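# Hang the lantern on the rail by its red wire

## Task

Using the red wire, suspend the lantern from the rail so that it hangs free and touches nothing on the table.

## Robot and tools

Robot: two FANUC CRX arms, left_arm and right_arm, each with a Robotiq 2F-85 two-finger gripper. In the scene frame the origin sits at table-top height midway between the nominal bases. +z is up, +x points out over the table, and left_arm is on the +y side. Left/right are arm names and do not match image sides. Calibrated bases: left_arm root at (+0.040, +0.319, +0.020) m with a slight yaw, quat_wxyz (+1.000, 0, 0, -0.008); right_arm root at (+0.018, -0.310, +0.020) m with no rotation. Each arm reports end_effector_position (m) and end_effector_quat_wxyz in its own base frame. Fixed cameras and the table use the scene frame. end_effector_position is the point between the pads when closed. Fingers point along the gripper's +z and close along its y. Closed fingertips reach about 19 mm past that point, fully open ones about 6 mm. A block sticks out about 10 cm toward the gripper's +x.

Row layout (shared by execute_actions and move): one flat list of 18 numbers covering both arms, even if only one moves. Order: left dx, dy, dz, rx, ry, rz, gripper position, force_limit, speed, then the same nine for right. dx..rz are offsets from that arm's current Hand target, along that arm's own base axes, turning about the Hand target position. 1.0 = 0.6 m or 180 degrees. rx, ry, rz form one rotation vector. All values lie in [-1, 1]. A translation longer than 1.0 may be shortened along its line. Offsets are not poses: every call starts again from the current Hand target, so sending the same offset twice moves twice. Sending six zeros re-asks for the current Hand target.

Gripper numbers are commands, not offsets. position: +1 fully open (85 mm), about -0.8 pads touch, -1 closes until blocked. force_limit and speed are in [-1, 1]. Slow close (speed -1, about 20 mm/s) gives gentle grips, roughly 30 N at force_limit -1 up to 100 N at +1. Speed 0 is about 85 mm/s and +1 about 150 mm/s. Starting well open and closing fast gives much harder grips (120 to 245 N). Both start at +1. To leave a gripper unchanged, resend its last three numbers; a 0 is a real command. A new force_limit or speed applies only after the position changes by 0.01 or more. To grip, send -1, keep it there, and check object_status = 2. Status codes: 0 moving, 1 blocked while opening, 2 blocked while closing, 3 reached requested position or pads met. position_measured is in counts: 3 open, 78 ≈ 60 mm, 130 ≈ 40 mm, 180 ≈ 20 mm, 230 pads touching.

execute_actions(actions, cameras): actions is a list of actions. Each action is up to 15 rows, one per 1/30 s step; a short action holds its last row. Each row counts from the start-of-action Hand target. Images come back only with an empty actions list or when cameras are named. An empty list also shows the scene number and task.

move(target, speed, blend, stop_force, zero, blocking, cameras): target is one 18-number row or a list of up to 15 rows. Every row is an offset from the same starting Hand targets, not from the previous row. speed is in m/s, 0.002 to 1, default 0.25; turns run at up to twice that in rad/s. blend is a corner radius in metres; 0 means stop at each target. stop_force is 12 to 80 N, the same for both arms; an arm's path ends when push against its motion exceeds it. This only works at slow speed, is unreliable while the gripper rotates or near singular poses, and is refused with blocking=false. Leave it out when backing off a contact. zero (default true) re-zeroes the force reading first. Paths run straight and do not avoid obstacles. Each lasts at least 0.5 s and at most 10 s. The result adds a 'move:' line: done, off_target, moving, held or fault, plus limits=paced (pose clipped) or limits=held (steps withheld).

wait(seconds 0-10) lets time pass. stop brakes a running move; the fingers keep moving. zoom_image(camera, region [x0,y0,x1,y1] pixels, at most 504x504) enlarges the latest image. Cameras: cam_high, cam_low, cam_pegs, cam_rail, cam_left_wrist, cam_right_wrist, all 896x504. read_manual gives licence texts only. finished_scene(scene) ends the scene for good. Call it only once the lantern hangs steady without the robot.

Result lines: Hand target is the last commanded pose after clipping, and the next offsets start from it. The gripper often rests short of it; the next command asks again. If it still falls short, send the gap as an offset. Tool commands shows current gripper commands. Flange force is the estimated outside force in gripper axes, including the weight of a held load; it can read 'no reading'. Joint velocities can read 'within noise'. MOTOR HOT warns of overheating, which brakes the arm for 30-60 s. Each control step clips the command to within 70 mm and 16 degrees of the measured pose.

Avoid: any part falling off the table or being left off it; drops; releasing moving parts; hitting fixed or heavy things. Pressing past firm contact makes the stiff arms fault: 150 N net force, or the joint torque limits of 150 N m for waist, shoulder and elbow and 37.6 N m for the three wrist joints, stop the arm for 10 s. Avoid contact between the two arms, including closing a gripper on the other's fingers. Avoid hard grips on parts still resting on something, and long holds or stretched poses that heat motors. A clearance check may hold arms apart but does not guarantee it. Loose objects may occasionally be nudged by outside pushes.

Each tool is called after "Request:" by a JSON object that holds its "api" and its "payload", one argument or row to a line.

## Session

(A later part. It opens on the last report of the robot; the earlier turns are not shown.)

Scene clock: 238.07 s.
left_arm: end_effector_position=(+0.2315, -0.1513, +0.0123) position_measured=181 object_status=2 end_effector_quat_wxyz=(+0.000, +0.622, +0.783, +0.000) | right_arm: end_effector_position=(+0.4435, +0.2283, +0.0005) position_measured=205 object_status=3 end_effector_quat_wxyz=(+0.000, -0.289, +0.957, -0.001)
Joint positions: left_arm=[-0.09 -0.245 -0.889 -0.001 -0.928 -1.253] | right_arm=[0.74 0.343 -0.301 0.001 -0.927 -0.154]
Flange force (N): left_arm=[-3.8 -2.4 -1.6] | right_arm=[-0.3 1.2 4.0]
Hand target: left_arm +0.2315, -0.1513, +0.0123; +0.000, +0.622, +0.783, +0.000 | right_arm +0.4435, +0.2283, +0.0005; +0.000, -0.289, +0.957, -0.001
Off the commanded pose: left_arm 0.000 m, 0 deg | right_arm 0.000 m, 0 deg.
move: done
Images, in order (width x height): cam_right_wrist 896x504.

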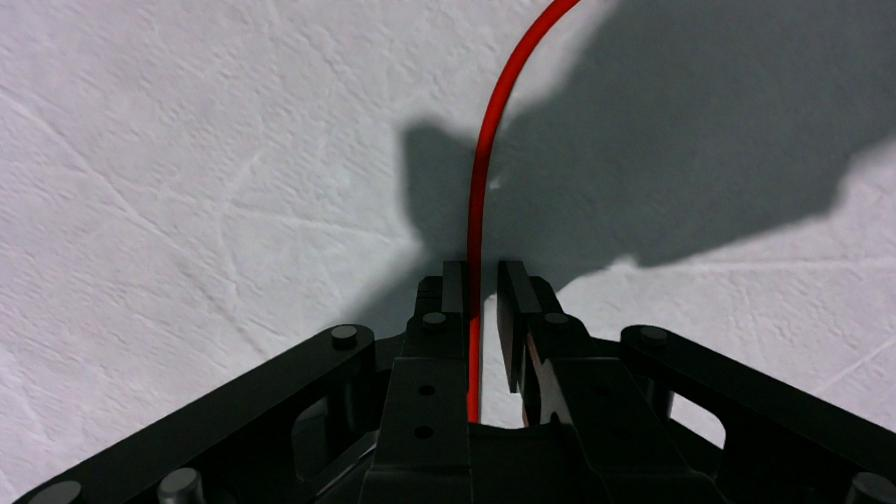

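Request:
{"api": "move", "payload": {
  "target": [
    [0,0,0,0,0,0,-1,-0.6,-1,0,0,0,0,0,0,-1,0.2,-1],
    [0,0,0,0,0,0,-1,-0.6,-1,0,0,0.14,0,0,0,-1,0.2,-1],
    [0,0,0,0,0,0,-1,-0.6,-1,-0.02,0.01,0.14,0,0,-0.3,-1,0.2,-1],
    [0,0,0,0,0,0,-1,-0.6,-1,-0.04,0.02,0.14,0,0,-0.604,-1,0.2,-1]
  ],
  "speed": [0.1,0.08,0.3,0.3],
  "blend": [0,0.01,0.01,0],
  "cameras": ["cam_right_wrist","cam_pegs"]
}}

Scene clock: 244.73 s.
left_arm: end_effector_position=(+0.2315, -0.1513, +0.0123) position_measured=181 object_status=2 end_effector_quat_wxyz=(+0.000, +0.622, +0.783, +0.000) | right_arm: end_effector_position=(+0.4195, +0.2403, +0.0845) position_measured=226 object_status=2 end_effector_quat_wxyz=(-0.001, +0.610, +0.793, +0.000)
Joint positions: left_arm=[-0.09 -0.245 -0.889 -0.001 -0.928 -1.253] | right_arm=[0.792 0.197 -0.261 -0.001 -1.114 -2.102]
Flange force (N): left_arm=[-4.5 -2.1 -1.4] | right_arm=[0.8 -0.5 3.8]
Hand target: left_arm +0.2315, -0.1513, +0.0123; +0.000, +0.622, +0.783, +0.000 | right_arm +0.4195, +0.2403, +0.0845; -0.001, +0.610, +0.793, +0.000
Off the commanded pose: left_arm 0.000 m, 0 deg | right_arm 0.000 m, 0 deg.
move: done
Images, in order (width x height): cam_pegs 896x504, cam_right_wrist 896x504.

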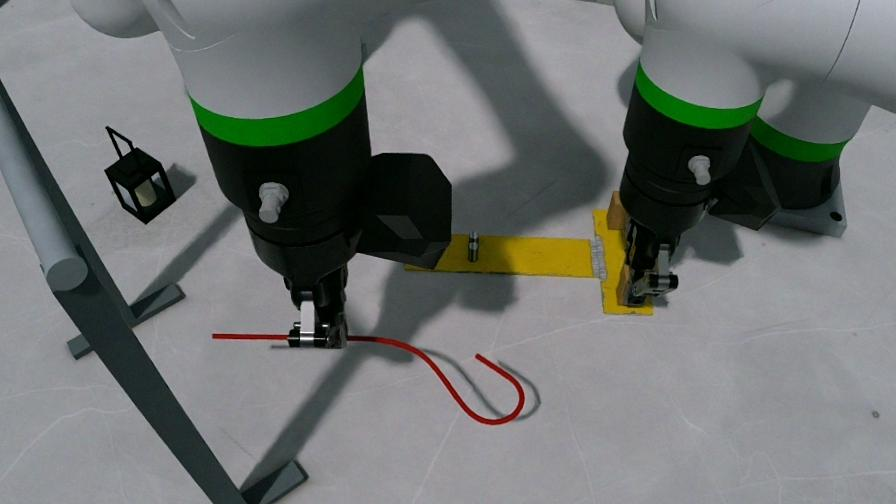

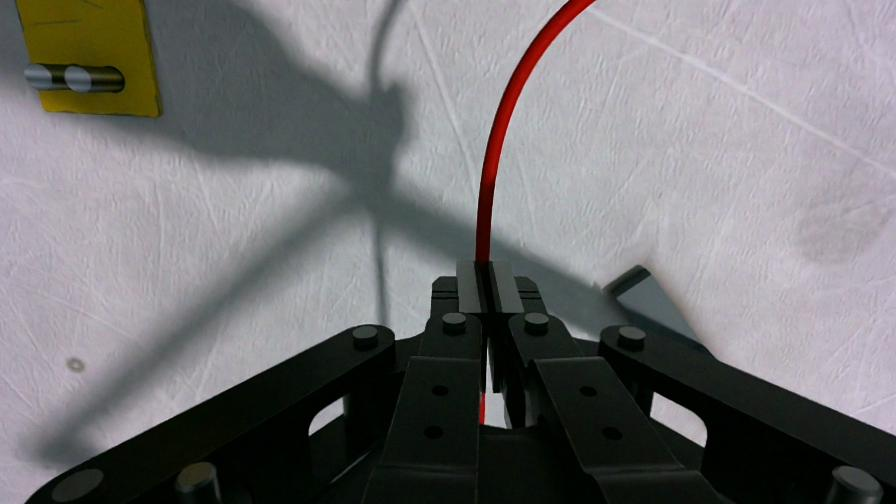

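Request:
{"api": "move", "payload": {
  "target": [
    [0,0,0,0,0,0,-0.1,-0.6,-1,0,0,0,0,0,0,-1,0.2,-1],
    [0,0,0.13,0,0,0,0.1,-0.6,-1,0,0,0,0,0,0,-1,0.2,-1],
    [-0.162,-0.038,0.13,0,0,0,0.1,-0.6,-1,0,0,0,0,0,0,-1,0.2,-1]
  ],
  "speed": [0.1,0.12,0.2],
  "cameras": ["cam_left_wrist","cam_pegs"]
}}

Scene clock: 250.23 s.
left_arm: end_effector_position=(+0.1343, -0.1741, +0.0903) position_measured=117 object_status=3 end_effector_quat_wxyz=(+0.000, +0.622, +0.783, +0.000) | right_arm: end_effector_position=(+0.4195, +0.2403, +0.0845) position_measured=226 object_status=2 end_effector_quat_wxyz=(-0.001, +0.610, +0.793, +0.000)
Joint positions: left_arm=[-0.282 -0.613 -0.89 -0.001 -1.295 -1.061] | right_arm=[0.792 0.197 -0.261 -0.001 -1.114 -2.102]
Flange force (N): left_arm=[-7.7 -2.1 1.2] | right_arm=[1.1 -0.7 4.2]
Hand target: left_arm +0.1343, -0.1741, +0.0903; +0.000, +0.622, +0.783, +0.000 | right_arm +0.4195, +0.2403, +0.0845; -0.001, +0.610, +0.793, +0.000
Off the commanded pose: left_arm 0.000 m, 0 deg | right_arm 0.000 m, 0 deg.
move: done
Images, in order (width x height): cam_pegs 896x504, cam_left_wrist 896x504.

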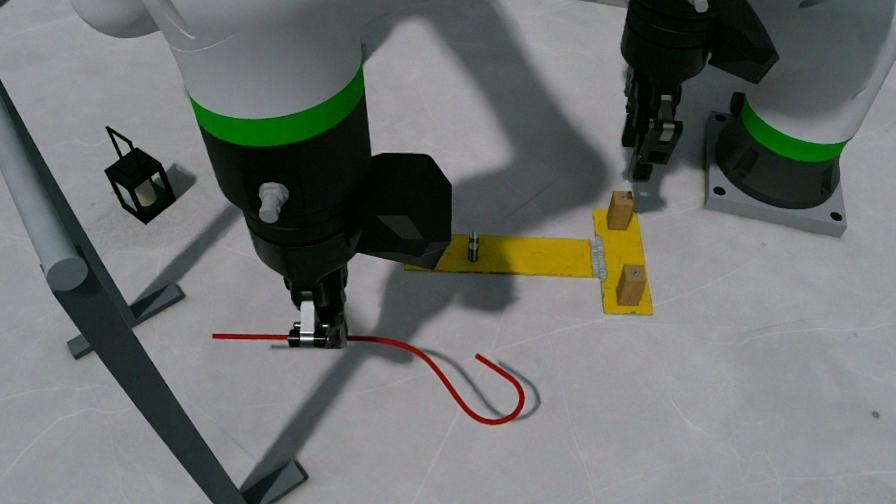

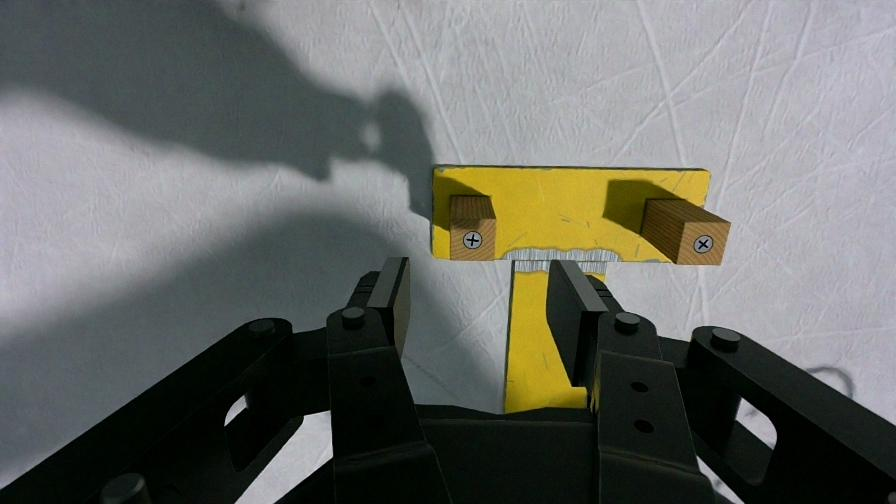

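Request:
{"api": "move", "payload": {
  "target": [
    [0.0025,0.0005,-0.13,0,0,0,0.1,-0.6,-1,0,0,0,0,0,0,-1,0.2,-1],
    [0.0025,0.0005,-0.13,0,0,0,-1,-0.6,-1,0,0,0,0,0,0,-1,0.2,-1]
  ],
  "speed": [0.08,0.1],
  "cameras": ["cam_left_wrist"]
}}

Request:
{"api": "move", "payload": {
  "target": [
    [0,0,0,0,0,0,-1,-0.6,-1,-0.305,0.073,-0.041,0,0,0,-1,0.2,-1]
  ],
  "speed": 0.15,
  "cameras": ["cam_right_wrist","cam_pegs"]
}}

Scene clock: 254.27 s.
left_arm: end_effector_position=(+0.1358, -0.1738, +0.0123) position_measured=181 object_status=0 end_effector_quat_wxyz=(+0.000, +0.622, +0.783, +0.000) | right_arm: end_effector_position=(+0.4195, +0.2403, +0.0845) position_measured=226 object_status=2 end_effector_quat_wxyz=(-0.001, +0.610, +0.793, +0.000)
Joint positions: left_arm=[-0.278 -0.477 -1.026 -0.001 -1.022 -1.065] | right_arm=[0.792 0.197 -0.261 -0.001 -1.114 -2.102]
Flange force (N): left_arm=no reading | right_arm=[1.4 -0.6 3.9]
Hand target: left_arm +0.1358, -0.1738, +0.0123; +0.000, +0.622, +0.783, +0.000 | right_arm +0.4195, +0.2403, +0.0845; -0.001, +0.610, +0.793, +0.000
Off the commanded pose: left_arm 0.000 m, 0 deg | right_arm 0.000 m, 0 deg.
move: done
Images, in order (width x height): cam_left_wrist 896x504.

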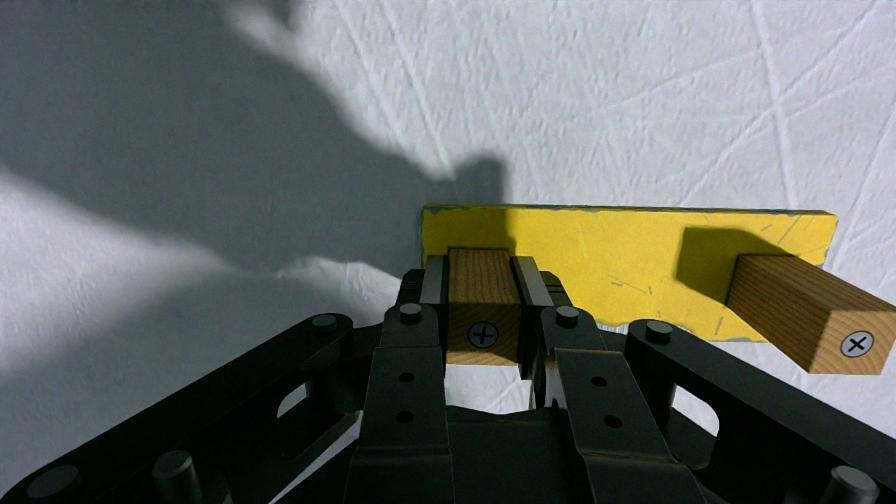

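Scene clock: 255.93 s.
left_arm: end_effector_position=(+0.1358, -0.1738, +0.0123) position_measured=181 object_status=2 end_effector_quat_wxyz=(+0.000, +0.622, +0.783, +0.000) | right_arm: end_effector_position=(+0.2365, +0.2841, +0.0599) position_measured=226 object_status=2 end_effector_quat_wxyz=(-0.001, +0.610, +0.793, +0.000)
Joint positions: left_arm=[-0.278 -0.477 -1.026 -0.001 -1.022 -1.065] | right_arm=[1.235 -0.054 -0.596 -0.002 -1.028 -2.545]
Flange force (N): left_arm=no reading | right_arm=[0.4 -3.0 3.4]
Hand target: left_arm +0.1358, -0.1738, +0.0123; +0.000, +0.622, +0.783, +0.000 | right_arm +0.2365, +0.2841, +0.0599; -0.001, +0.610, +0.793, +0.000
Off the commanded pose: left_arm 0.000 m, 0 deg | right_arm 0.000 m, 0 deg.
move: done
Images, in order (width x height): cam_pegs 896x504, cam_right_wrist 896x504.

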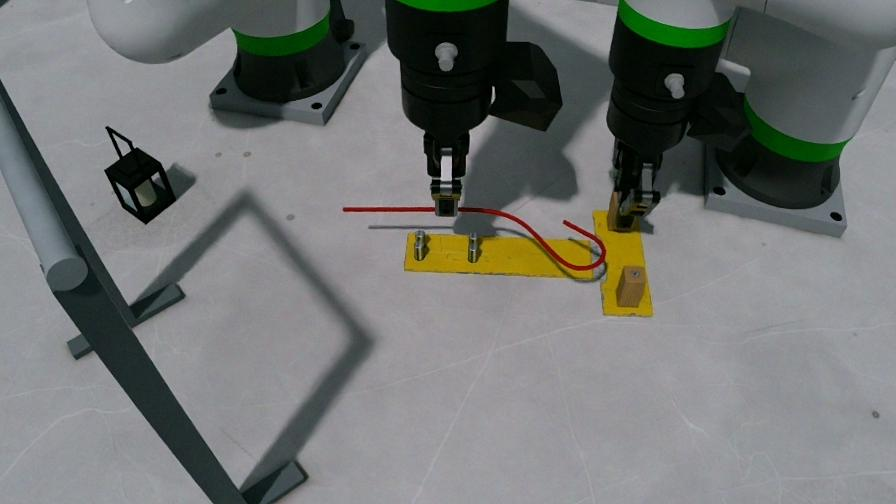

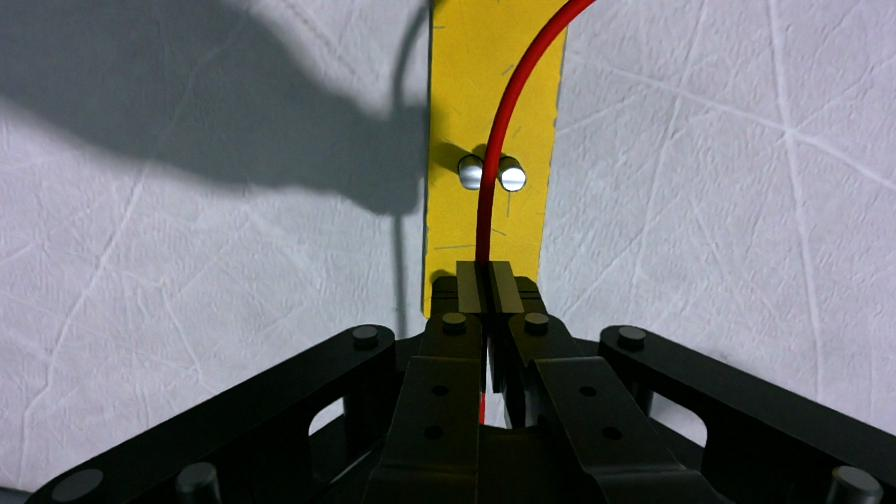

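Request:
{"api": "move", "payload": {
  "target": [
    [0,0,0,0,0,0,-1,-0.6,-1,0.0093,0.0025,0,0,0,0,-1,0.2,-1],
    [0,0,0,0,0,0,-1,-0.6,-1,0.0093,0.0025,-0.045,0,0,0,-1,0.2,-1]
  ],
  "speed": 0.06,
  "cameras": ["cam_right_wrist","cam_pegs"]
}}

Request:
{"api": "zoom_image", "payload": {
  "camera": "cam_pegs",
  "region": [330, 180, 680, 330]
}}

Scene clock: 258.70 s.
left_arm: end_effector_position=(+0.1358, -0.1738, +0.0123) position_measured=181 object_status=2 end_effector_quat_wxyz=(+0.000, +0.622, +0.783, +0.000) | right_arm: end_effector_position=(+0.2421, +0.2856, +0.0329) position_measured=226 object_status=2 end_effector_quat_wxyz=(-0.001, +0.610, +0.793, +0.000)
Joint positions: left_arm=[-0.278 -0.477 -1.026 -0.001 -1.022 -1.065] | right_arm=[1.221 0.003 -0.616 -0.002 -0.952 -2.531]
Flange force (N): left_arm=no reading | right_arm=[0.2 -3.0 3.6]
Hand target: left_arm +0.1358, -0.1738, +0.0123; +0.000, +0.622, +0.783, +0.000 | right_arm +0.2421, +0.2856, +0.0329; -0.001, +0.610, +0.793, +0.000
Off the commanded pose: left_arm 0.000 m, 0 deg | right_arm 0.000 m, 0 deg.
move: done
Images, in order (width x height): cam_pegs 896x504, cam_right_wrist 896x504.

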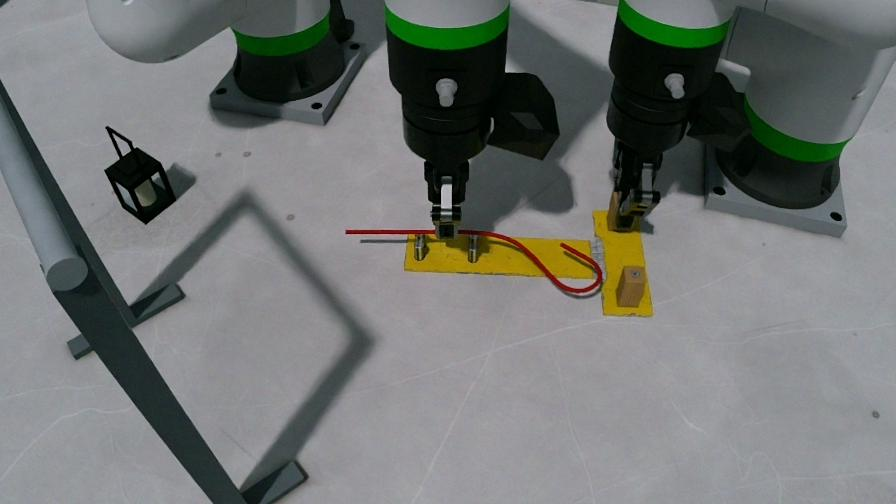

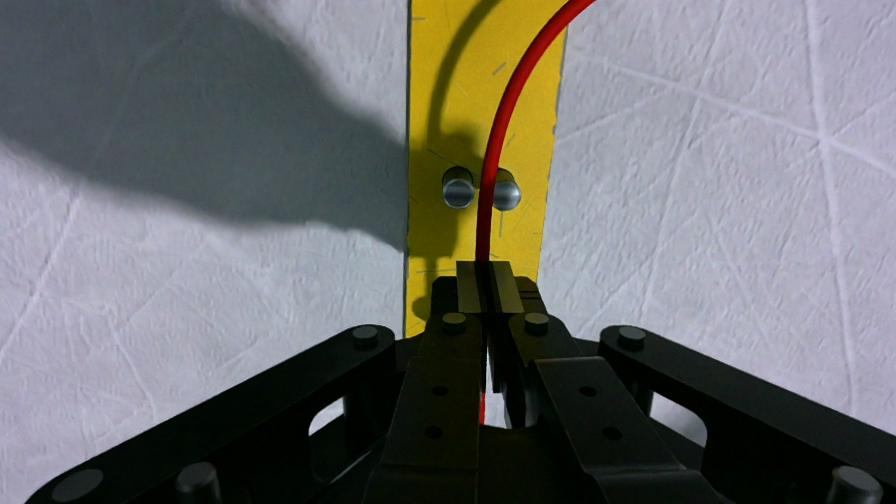

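Scaled by 1.440.

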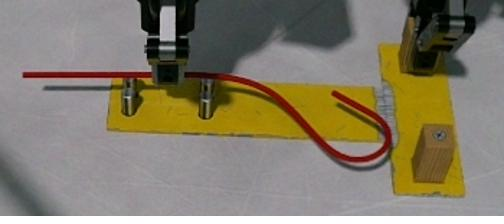

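Request:
{"api": "move", "payload": {
  "target": [
    [0,0,0,0,0,0,-1,-0.6,-1,0.0013,0.0004,-0.03,0,0,0,-1,0.2,-1],
    [0,0,0,0,0,0,-1,-0.6,-1,0.0013,0.0004,-0.0475,0,0,0,-1,0.2,-1]
  ],
  "speed": [0.04,0.015],
  "stop_force": 15,
  "cameras": ["cam_right_wrist","cam_pegs"]
}}

Request:
{"api": "zoom_image", "payload": {
  "camera": "cam_pegs",
  "region": [330, 180, 680, 330]
}}

Scene clock: 261.13 s.
left_arm: end_effector_position=(+0.1358, -0.1738, +0.0123) position_measured=181 object_status=2 end_effector_quat_wxyz=(+0.000, +0.622, +0.783, +0.000) | right_arm: end_effector_position=(+0.2427, +0.2859, +0.0182) position_measured=226 object_status=2 end_effector_quat_wxyz=(-0.001, +0.610, +0.793, +0.000)
Joint positions: left_arm=[-0.278 -0.477 -1.026 -0.001 -1.022 -1.065] | right_arm=[1.22 0.031 -0.63 -0.002 -0.909 -2.53]
Flange force (N): left_arm=no reading | right_arm=[2.5 -4.9 -4.3]
Hand target: left_arm +0.1358, -0.1738, +0.0123; +0.000, +0.622, +0.783, +0.000 | right_arm +0.2427, +0.2859, +0.0182; -0.001, +0.610, +0.793, +0.000 (not the last commanded pose)
Off the commanded pose: left_arm 0.000 m, 0 deg | right_arm 0.014 m, 0 deg.
move: contact (right_arm); path passed 0 of 2 targets
Images, in order (width x height): cam_pegs 896x504, cam_right_wrist 896x504.

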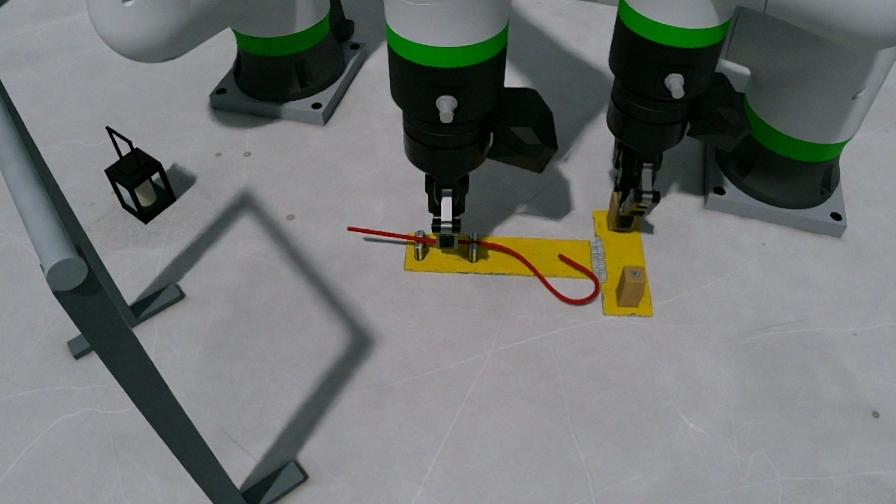

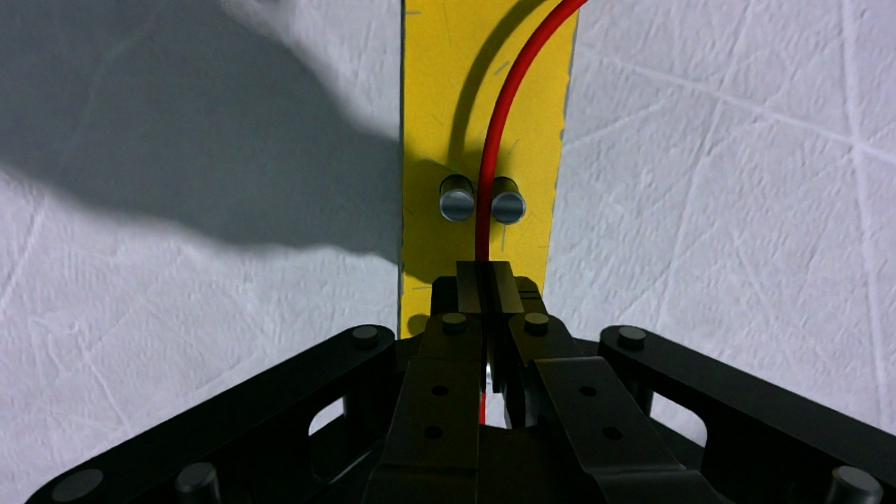

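Scaled by 1.440.

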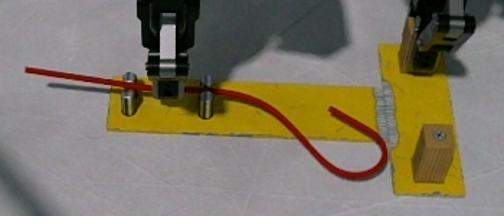

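Request:
{"api": "execute_actions", "payload": {
  "actions": []
}}

Request:
{"api": "zoom_image", "payload": {
  "camera": "cam_pegs",
  "region": [340, 200, 520, 290]
}}

Request:
{"api": "zoom_image", "payload": {
  "camera": "cam_rail",
  "region": [370, 240, 510, 350]
}}

Request:
{"api": "zoom_image", "payload": {
  "camera": "cam_high",
  "region": [490, 180, 600, 270]
}}

Scene clock: 264.47 s.
left_arm: end_effector_position=(+0.1358, -0.1738, +0.0123) position_measured=181 object_status=2 end_effector_quat_wxyz=(+0.000, +0.622, +0.783, +0.000) | right_arm: end_effector_position=(+0.2427, +0.2859, +0.0182) position_measured=226 object_status=2 end_effector_quat_wxyz=(-0.001, +0.610, +0.793, +0.000)
Joint positions: left_arm=[-0.278 -0.477 -1.026 -0.001 -1.022 -1.065] | right_arm=[1.22 0.031 -0.63 -0.002 -0.909 -2.53]
Joint velocities: within noise
Flange force (N): left_arm=no reading | right_arm=[2.4 -5.7 -4.2]
Hand target: left_arm +0.1358, -0.1738, +0.0123; +0.000, +0.622, +0.783, +0.000 | right_arm +0.2427, +0.2859, +0.0182; -0.001, +0.610, +0.793, +0.000 (not the last commanded pose)
Tool commands: left_gripper/position=-1.0 left_gripper/force_limit=-0.6 left_gripper/speed=-1.0 right_gripper/position=-1.0 right_gripper/force_limit=+0.2 right_gripper/speed=-1.0
Off the commanded pose: left_arm 0.000 m, 0 deg | right_arm 0.014 m, 0 deg.

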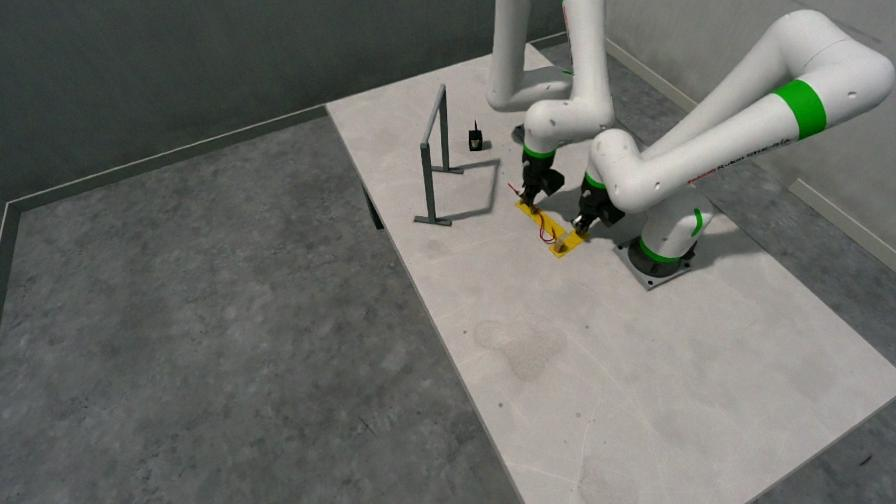

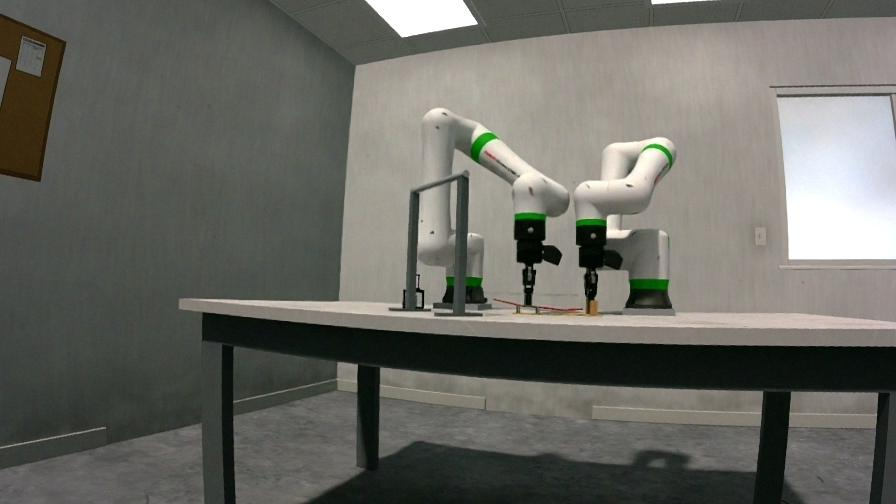

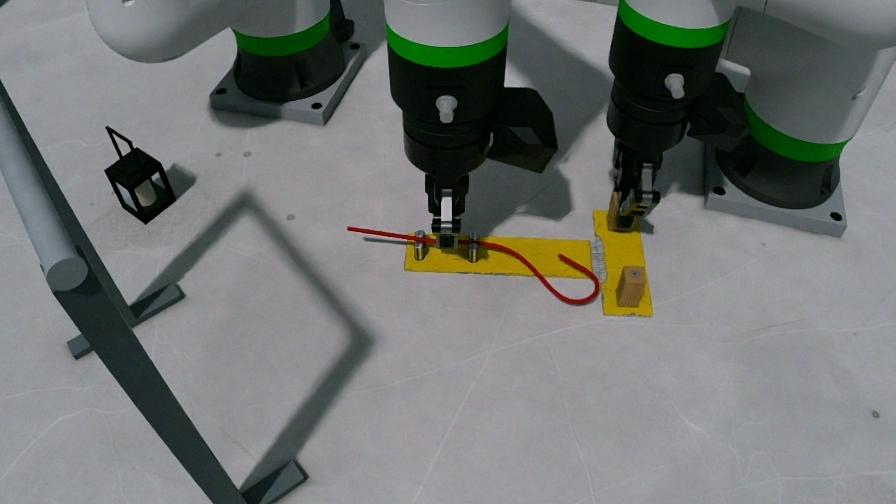

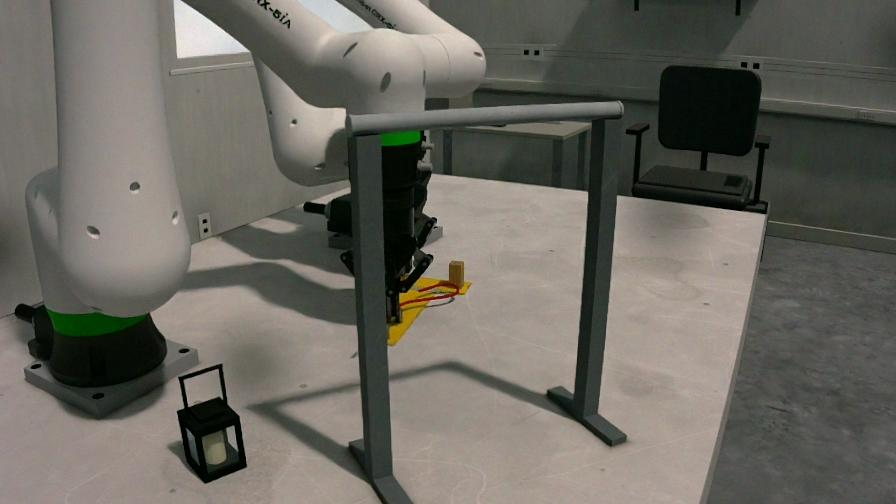

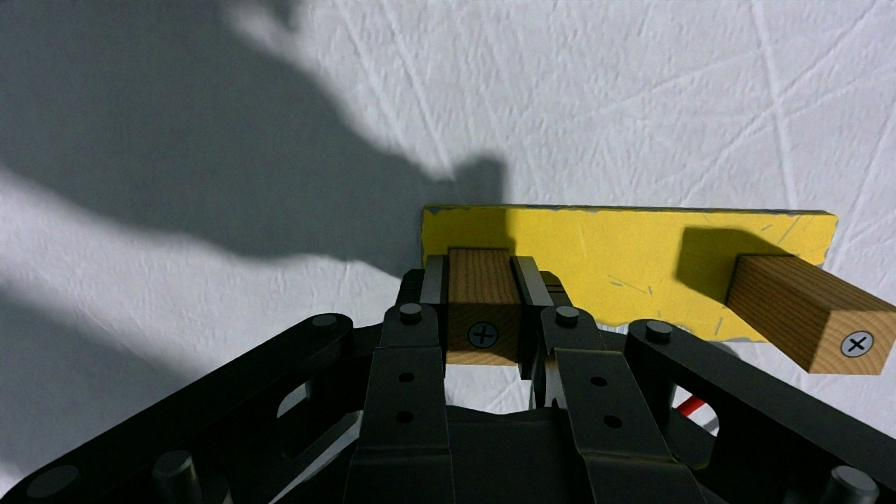

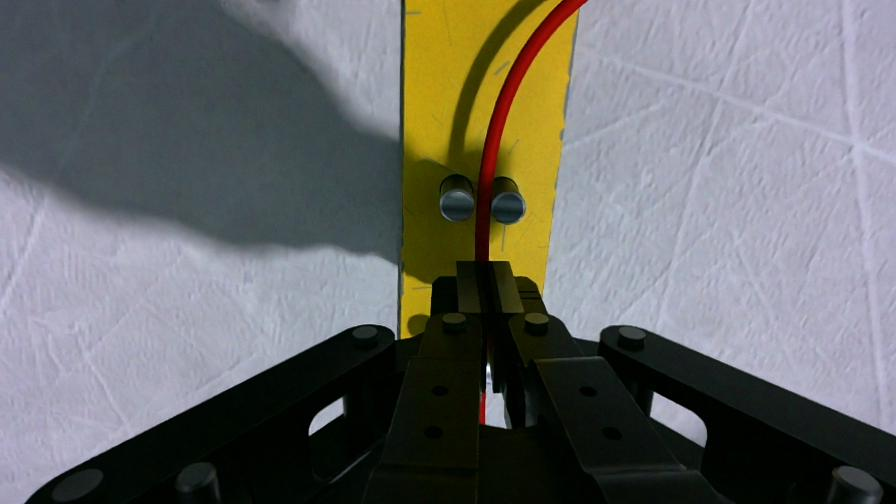

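Scaled by 2.800.

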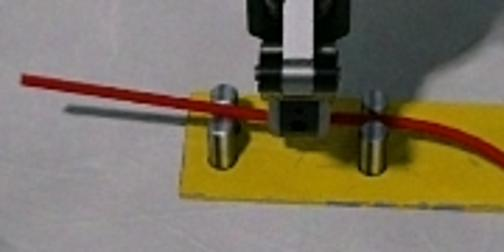

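Scaled by 3.600.

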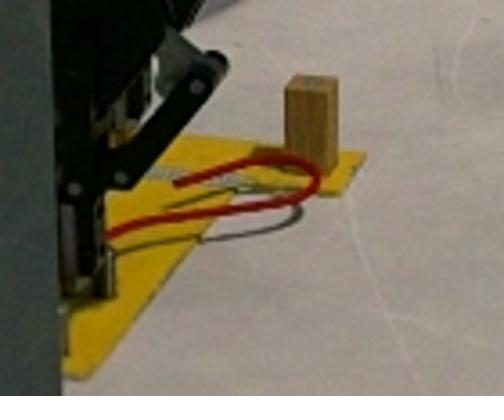

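Scaled by 4.582.

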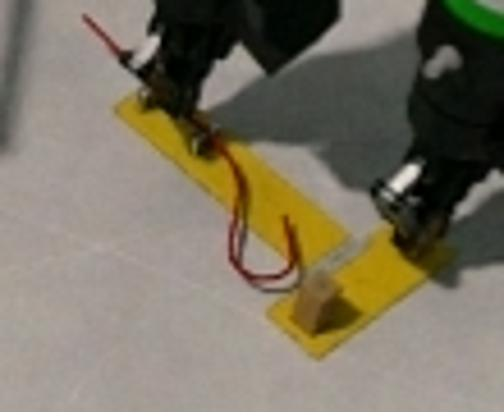

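Request:
{"api": "move", "payload": {
  "target": [
    [0,0,0,0,0,0,-1,-0.6,-1,0,0,0.015,0,0,0,-1,0.2,-1],
    [0,0,0,0,0,0,-1,-0.6,-1,-0.0018,-0.0004,0.015,0,0,-0.0083,-1,0.2,-1]
  ],
  "speed": 0.05
}}

Request:
{"api": "move", "payload": {
  "target": [
    [0,0,0,0,0,0,-1,-0.6,-1,0,0,-0.035,0,0,0,-1,0.2,-1]
  ],
  "speed": 0.03,
  "stop_force": 15,
  "cameras": ["cam_right_wrist","cam_pegs"]
}}

Request:
{"api": "zoom_image", "payload": {
  "camera": "cam_pegs",
  "region": [340, 200, 520, 290]
}}

Scene clock: 267.37 s.
left_arm: end_effector_position=(+0.1358, -0.1738, +0.0123) position_measured=181 object_status=2 end_effector_quat_wxyz=(+0.000, +0.622, +0.783, +0.000) | right_arm: end_effector_position=(+0.2416, +0.2856, +0.0272) position_measured=226 object_status=2 end_effector_quat_wxyz=(-0.001, +0.620, +0.785, +0.000)
Joint positions: left_arm=[-0.278 -0.477 -1.026 -0.001 -1.022 -1.065] | right_arm=[1.222 0.012 -0.623 -0.002 -0.935 -2.559]
Flange force (N): left_arm=no reading | right_arm=[0.7 -2.6 3.6]
Hand target: left_arm +0.1358, -0.1738, +0.0123; +0.000, +0.622, +0.783, +0.000 | right_arm +0.2416, +0.2856, +0.0272; -0.001, +0.620, +0.785, +0.000
Off the commanded pose: left_arm 0.000 m, 0 deg | right_arm 0.000 m, 0 deg.
move: done

Scene clock: 268.70 s.
left_arm: end_effector_position=(+0.1358, -0.1738, +0.0123) position_measured=181 object_status=2 end_effector_quat_wxyz=(+0.000, +0.622, +0.783, +0.000) | right_arm: end_effector_position=(+0.2416, +0.2856, +0.0062) position_measured=226 object_status=2 end_effector_quat_wxyz=(-0.001, +0.620, +0.785, +0.000)
Joint positions: left_arm=[-0.278 -0.477 -1.026 -0.001 -1.022 -1.065] | right_arm=[1.222 0.051 -0.645 -0.002 -0.875 -2.559]
Flange force (N): left_arm=no reading | right_arm=[-0.1 -3.4 2.8]
Hand target: left_arm +0.1358, -0.1738, +0.0123; +0.000, +0.622, +0.783, +0.000 | right_arm +0.2416, +0.2856, +0.0062; -0.001, +0.620, +0.785, +0.000
Off the commanded pose: left_arm 0.000 m, 0 deg | right_arm 0.000 m, 0 deg.
move: done
Images, in order (width x height): cam_pegs 896x504, cam_right_wrist 896x504.

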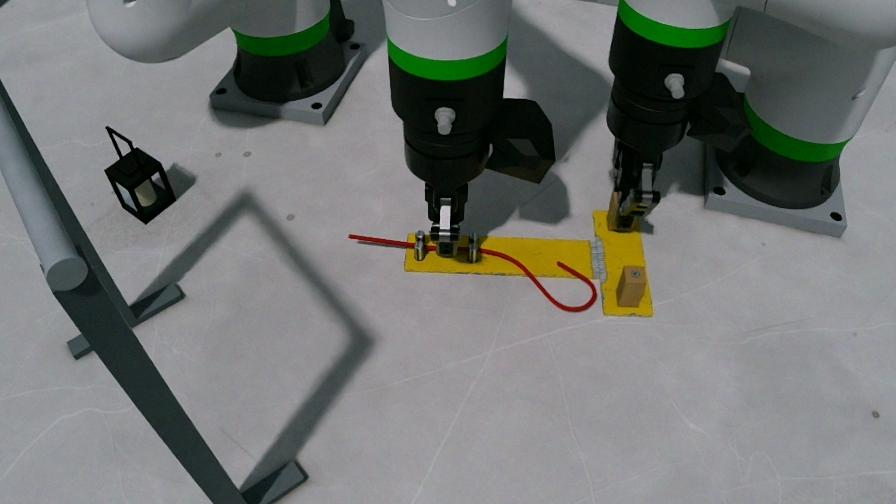

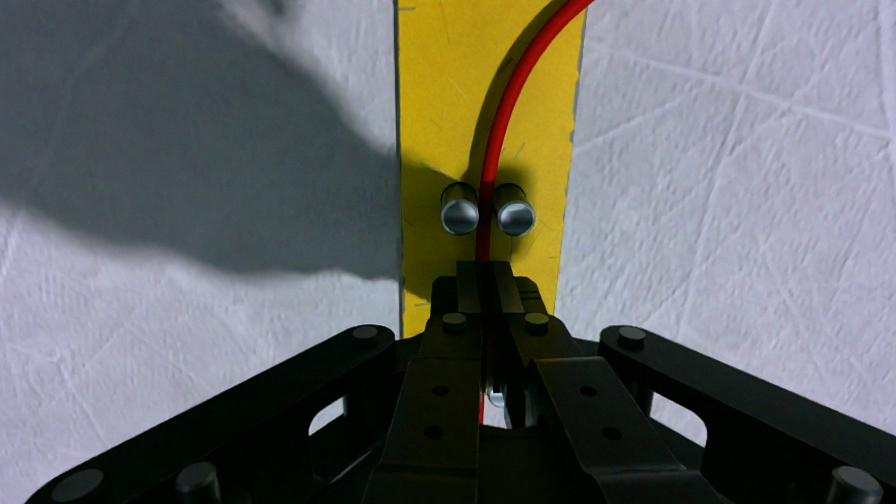

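Scaled by 2.800.

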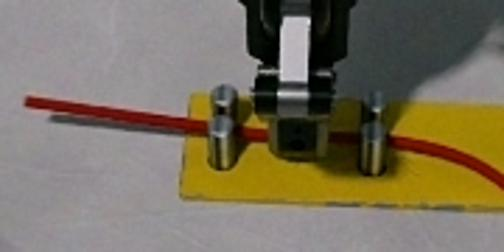

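Request:
{"api": "move", "payload": {
  "target": [
    [0,0,0,0,0,0,-1,-0.6,-1,0,0,-0.003,0,0,0,-1,0.2,-1],
    [0,0,0,0,0,0,-1,-0.6,-1,0,0,-0.003,0,0,0,-0.5,0.2,-1],
    [0,0,0,0,0,0,-1,-0.6,-1,0,0,0.12,0,0,0,-0.5,0.2,-1],
    [0,0,0,0,0,0,-1,-0.6,-1,0.04,-0.17,0.17,0,0,0,-0.5,0.2,-1]
  ],
  "speed": [0.03,0.05,0.1,0.2],
  "cameras": ["cam_right_wrist","cam_pegs"]
}}

Request:
{"api": "zoom_image", "payload": {
  "camera": "cam_pegs",
  "region": [340, 200, 520, 290]
}}

Scene clock: 273.47 s.
left_arm: end_effector_position=(+0.1358, -0.1738, +0.0123) position_measured=181 object_status=2 end_effector_quat_wxyz=(+0.000, +0.622, +0.783, +0.000) | right_arm: end_effector_position=(+0.2656, +0.1836, +0.1082) position_measured=192 object_status=3 end_effector_quat_wxyz=(-0.001, +0.620, +0.785, +0.000)
Joint positions: left_arm=[-0.278 -0.477 -1.026 -0.001 -1.022 -1.065] | right_arm=[1.018 -0.253 -0.638 -0.001 -1.187 -2.354]
Flange force (N): left_arm=no reading | right_arm=[0.4 -3.9 3.1]
Hand target: left_arm +0.1358, -0.1738, +0.0123; +0.000, +0.622, +0.783, +0.000 | right_arm +0.2656, +0.1836, +0.1082; -0.001, +0.620, +0.785, +0.000
Off the commanded pose: left_arm 0.000 m, 0 deg | right_arm 0.000 m, 0 deg.
move: done
Images, in order (width x height): cam_pegs 896x504, cam_right_wrist 896x504.

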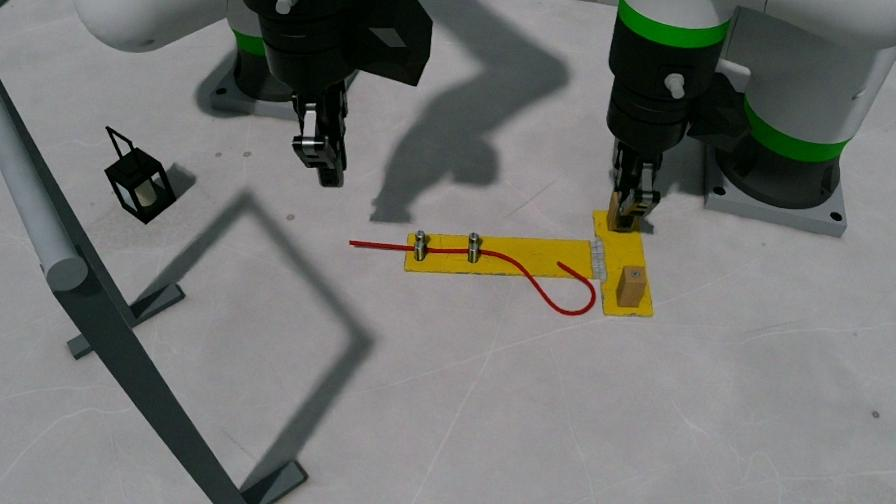

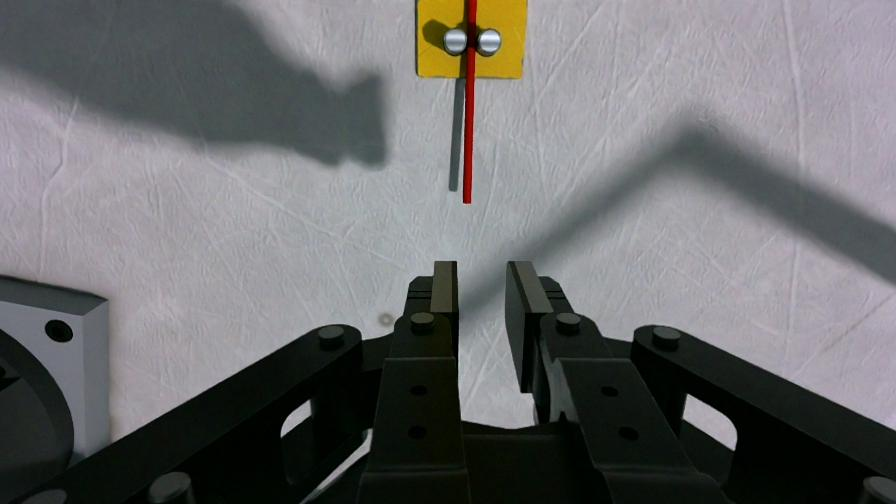

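Scaled by 2.800.

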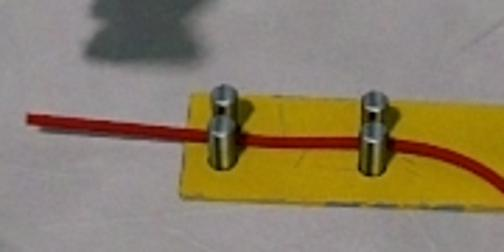

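Request:
{"api": "move", "payload": {
  "target": [
    [0,0,0,0,0,0,-1,-0.6,-1,-0.0122,0.0622,-0.1,0,0,0,-0.5,0.2,-1],
    [0,0,0,0,0,0,-1,-0.6,-1,-0.0122,0.0622,-0.177,0,0,0,-0.5,0.2,-1],
    [0,0,0,0,0,0,-1,-0.6,-1,-0.0122,0.0622,-0.177,0,0,0,-1,0.2,-1]
  ],
  "speed": [0.15,0.06,0.05]
}}

Request:
{"api": "move", "payload": {
  "target": [
    [0,0,0,0,0,0,-1,-0.6,-1,0.0115,-0.0487,0,0,0,0,-1,0.2,-1]
  ],
  "speed": 0.02,
  "stop_force": 40,
  "cameras": ["cam_right_wrist","cam_pegs"]
}}

Request:
{"api": "zoom_image", "payload": {
  "camera": "cam_pegs",
  "region": [340, 180, 680, 330]
}}

Scene clock: 279.20 s.
left_arm: end_effector_position=(+0.1358, -0.1738, +0.0123) position_measured=181 object_status=2 end_effector_quat_wxyz=(+0.000, +0.622, +0.783, +0.000) | right_arm: end_effector_position=(+0.2583, +0.2209, +0.0020) position_measured=226 object_status=0 end_effector_quat_wxyz=(-0.001, +0.620, +0.785, +0.000)
Joint positions: left_arm=[-0.278 -0.477 -1.026 -0.001 -1.022 -1.065] | right_arm=[1.099 -0.029 -0.739 -0.002 -0.861 -2.435]
Flange force (N): left_arm=no reading | right_arm=[2.4 -5.1 2.7]
Hand target: left_arm +0.1358, -0.1738, +0.0123; +0.000, +0.622, +0.783, +0.000 | right_arm +0.2583, +0.2209, +0.0020; -0.001, +0.620, +0.785, +0.000
Off the commanded pose: left_arm 0.000 m, 0 deg | right_arm 0.000 m, 0 deg.
move: done

Scene clock: 281.30 s.
left_arm: end_effector_position=(+0.1358, -0.1738, +0.0123) position_measured=181 object_status=2 end_effector_quat_wxyz=(+0.000, +0.622, +0.783, +0.000) | right_arm: end_effector_position=(+0.2652, +0.1917, +0.0020) position_measured=226 object_status=2 end_effector_quat_wxyz=(-0.001, +0.620, +0.785, +0.000)
Joint positions: left_arm=[-0.278 -0.477 -1.026 -0.001 -1.022 -1.065] | right_arm=[1.033 -0.063 -0.771 -0.002 -0.863 -2.369]
Flange force (N): left_arm=no reading | right_arm=[4.2 -2.8 2.3]
Hand target: left_arm +0.1358, -0.1738, +0.0123; +0.000, +0.622, +0.783, +0.000 | right_arm +0.2652, +0.1917, +0.0020; -0.001, +0.620, +0.785, +0.000
Off the commanded pose: left_arm 0.000 m, 0 deg | right_arm 0.000 m, 0 deg.
move: done
Images, in order (width x height): cam_pegs 896x504, cam_right_wrist 896x504.

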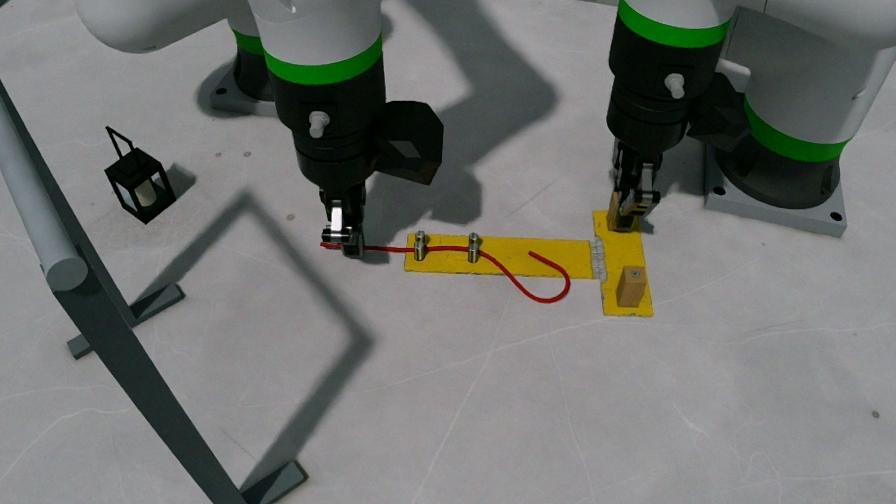

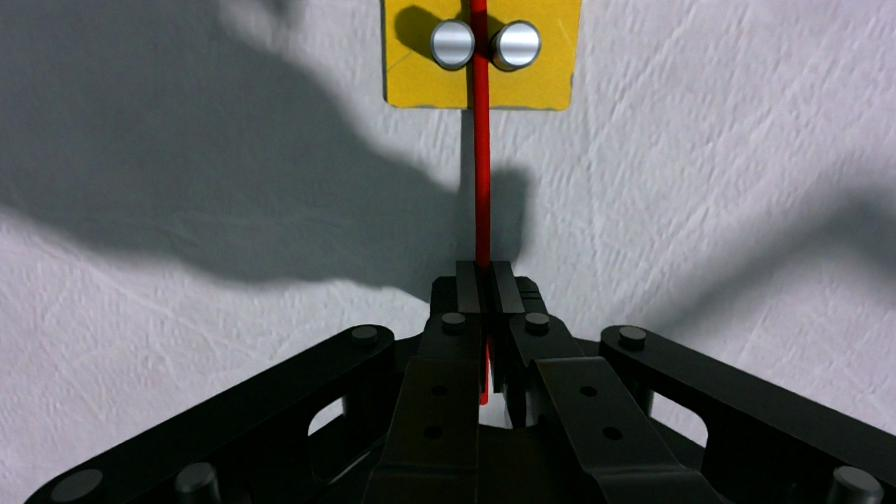

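Scaled by 1.482.

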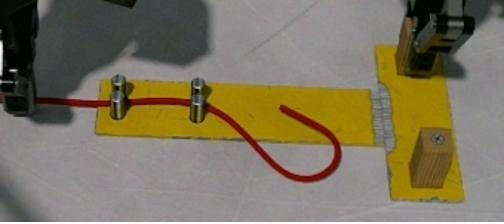

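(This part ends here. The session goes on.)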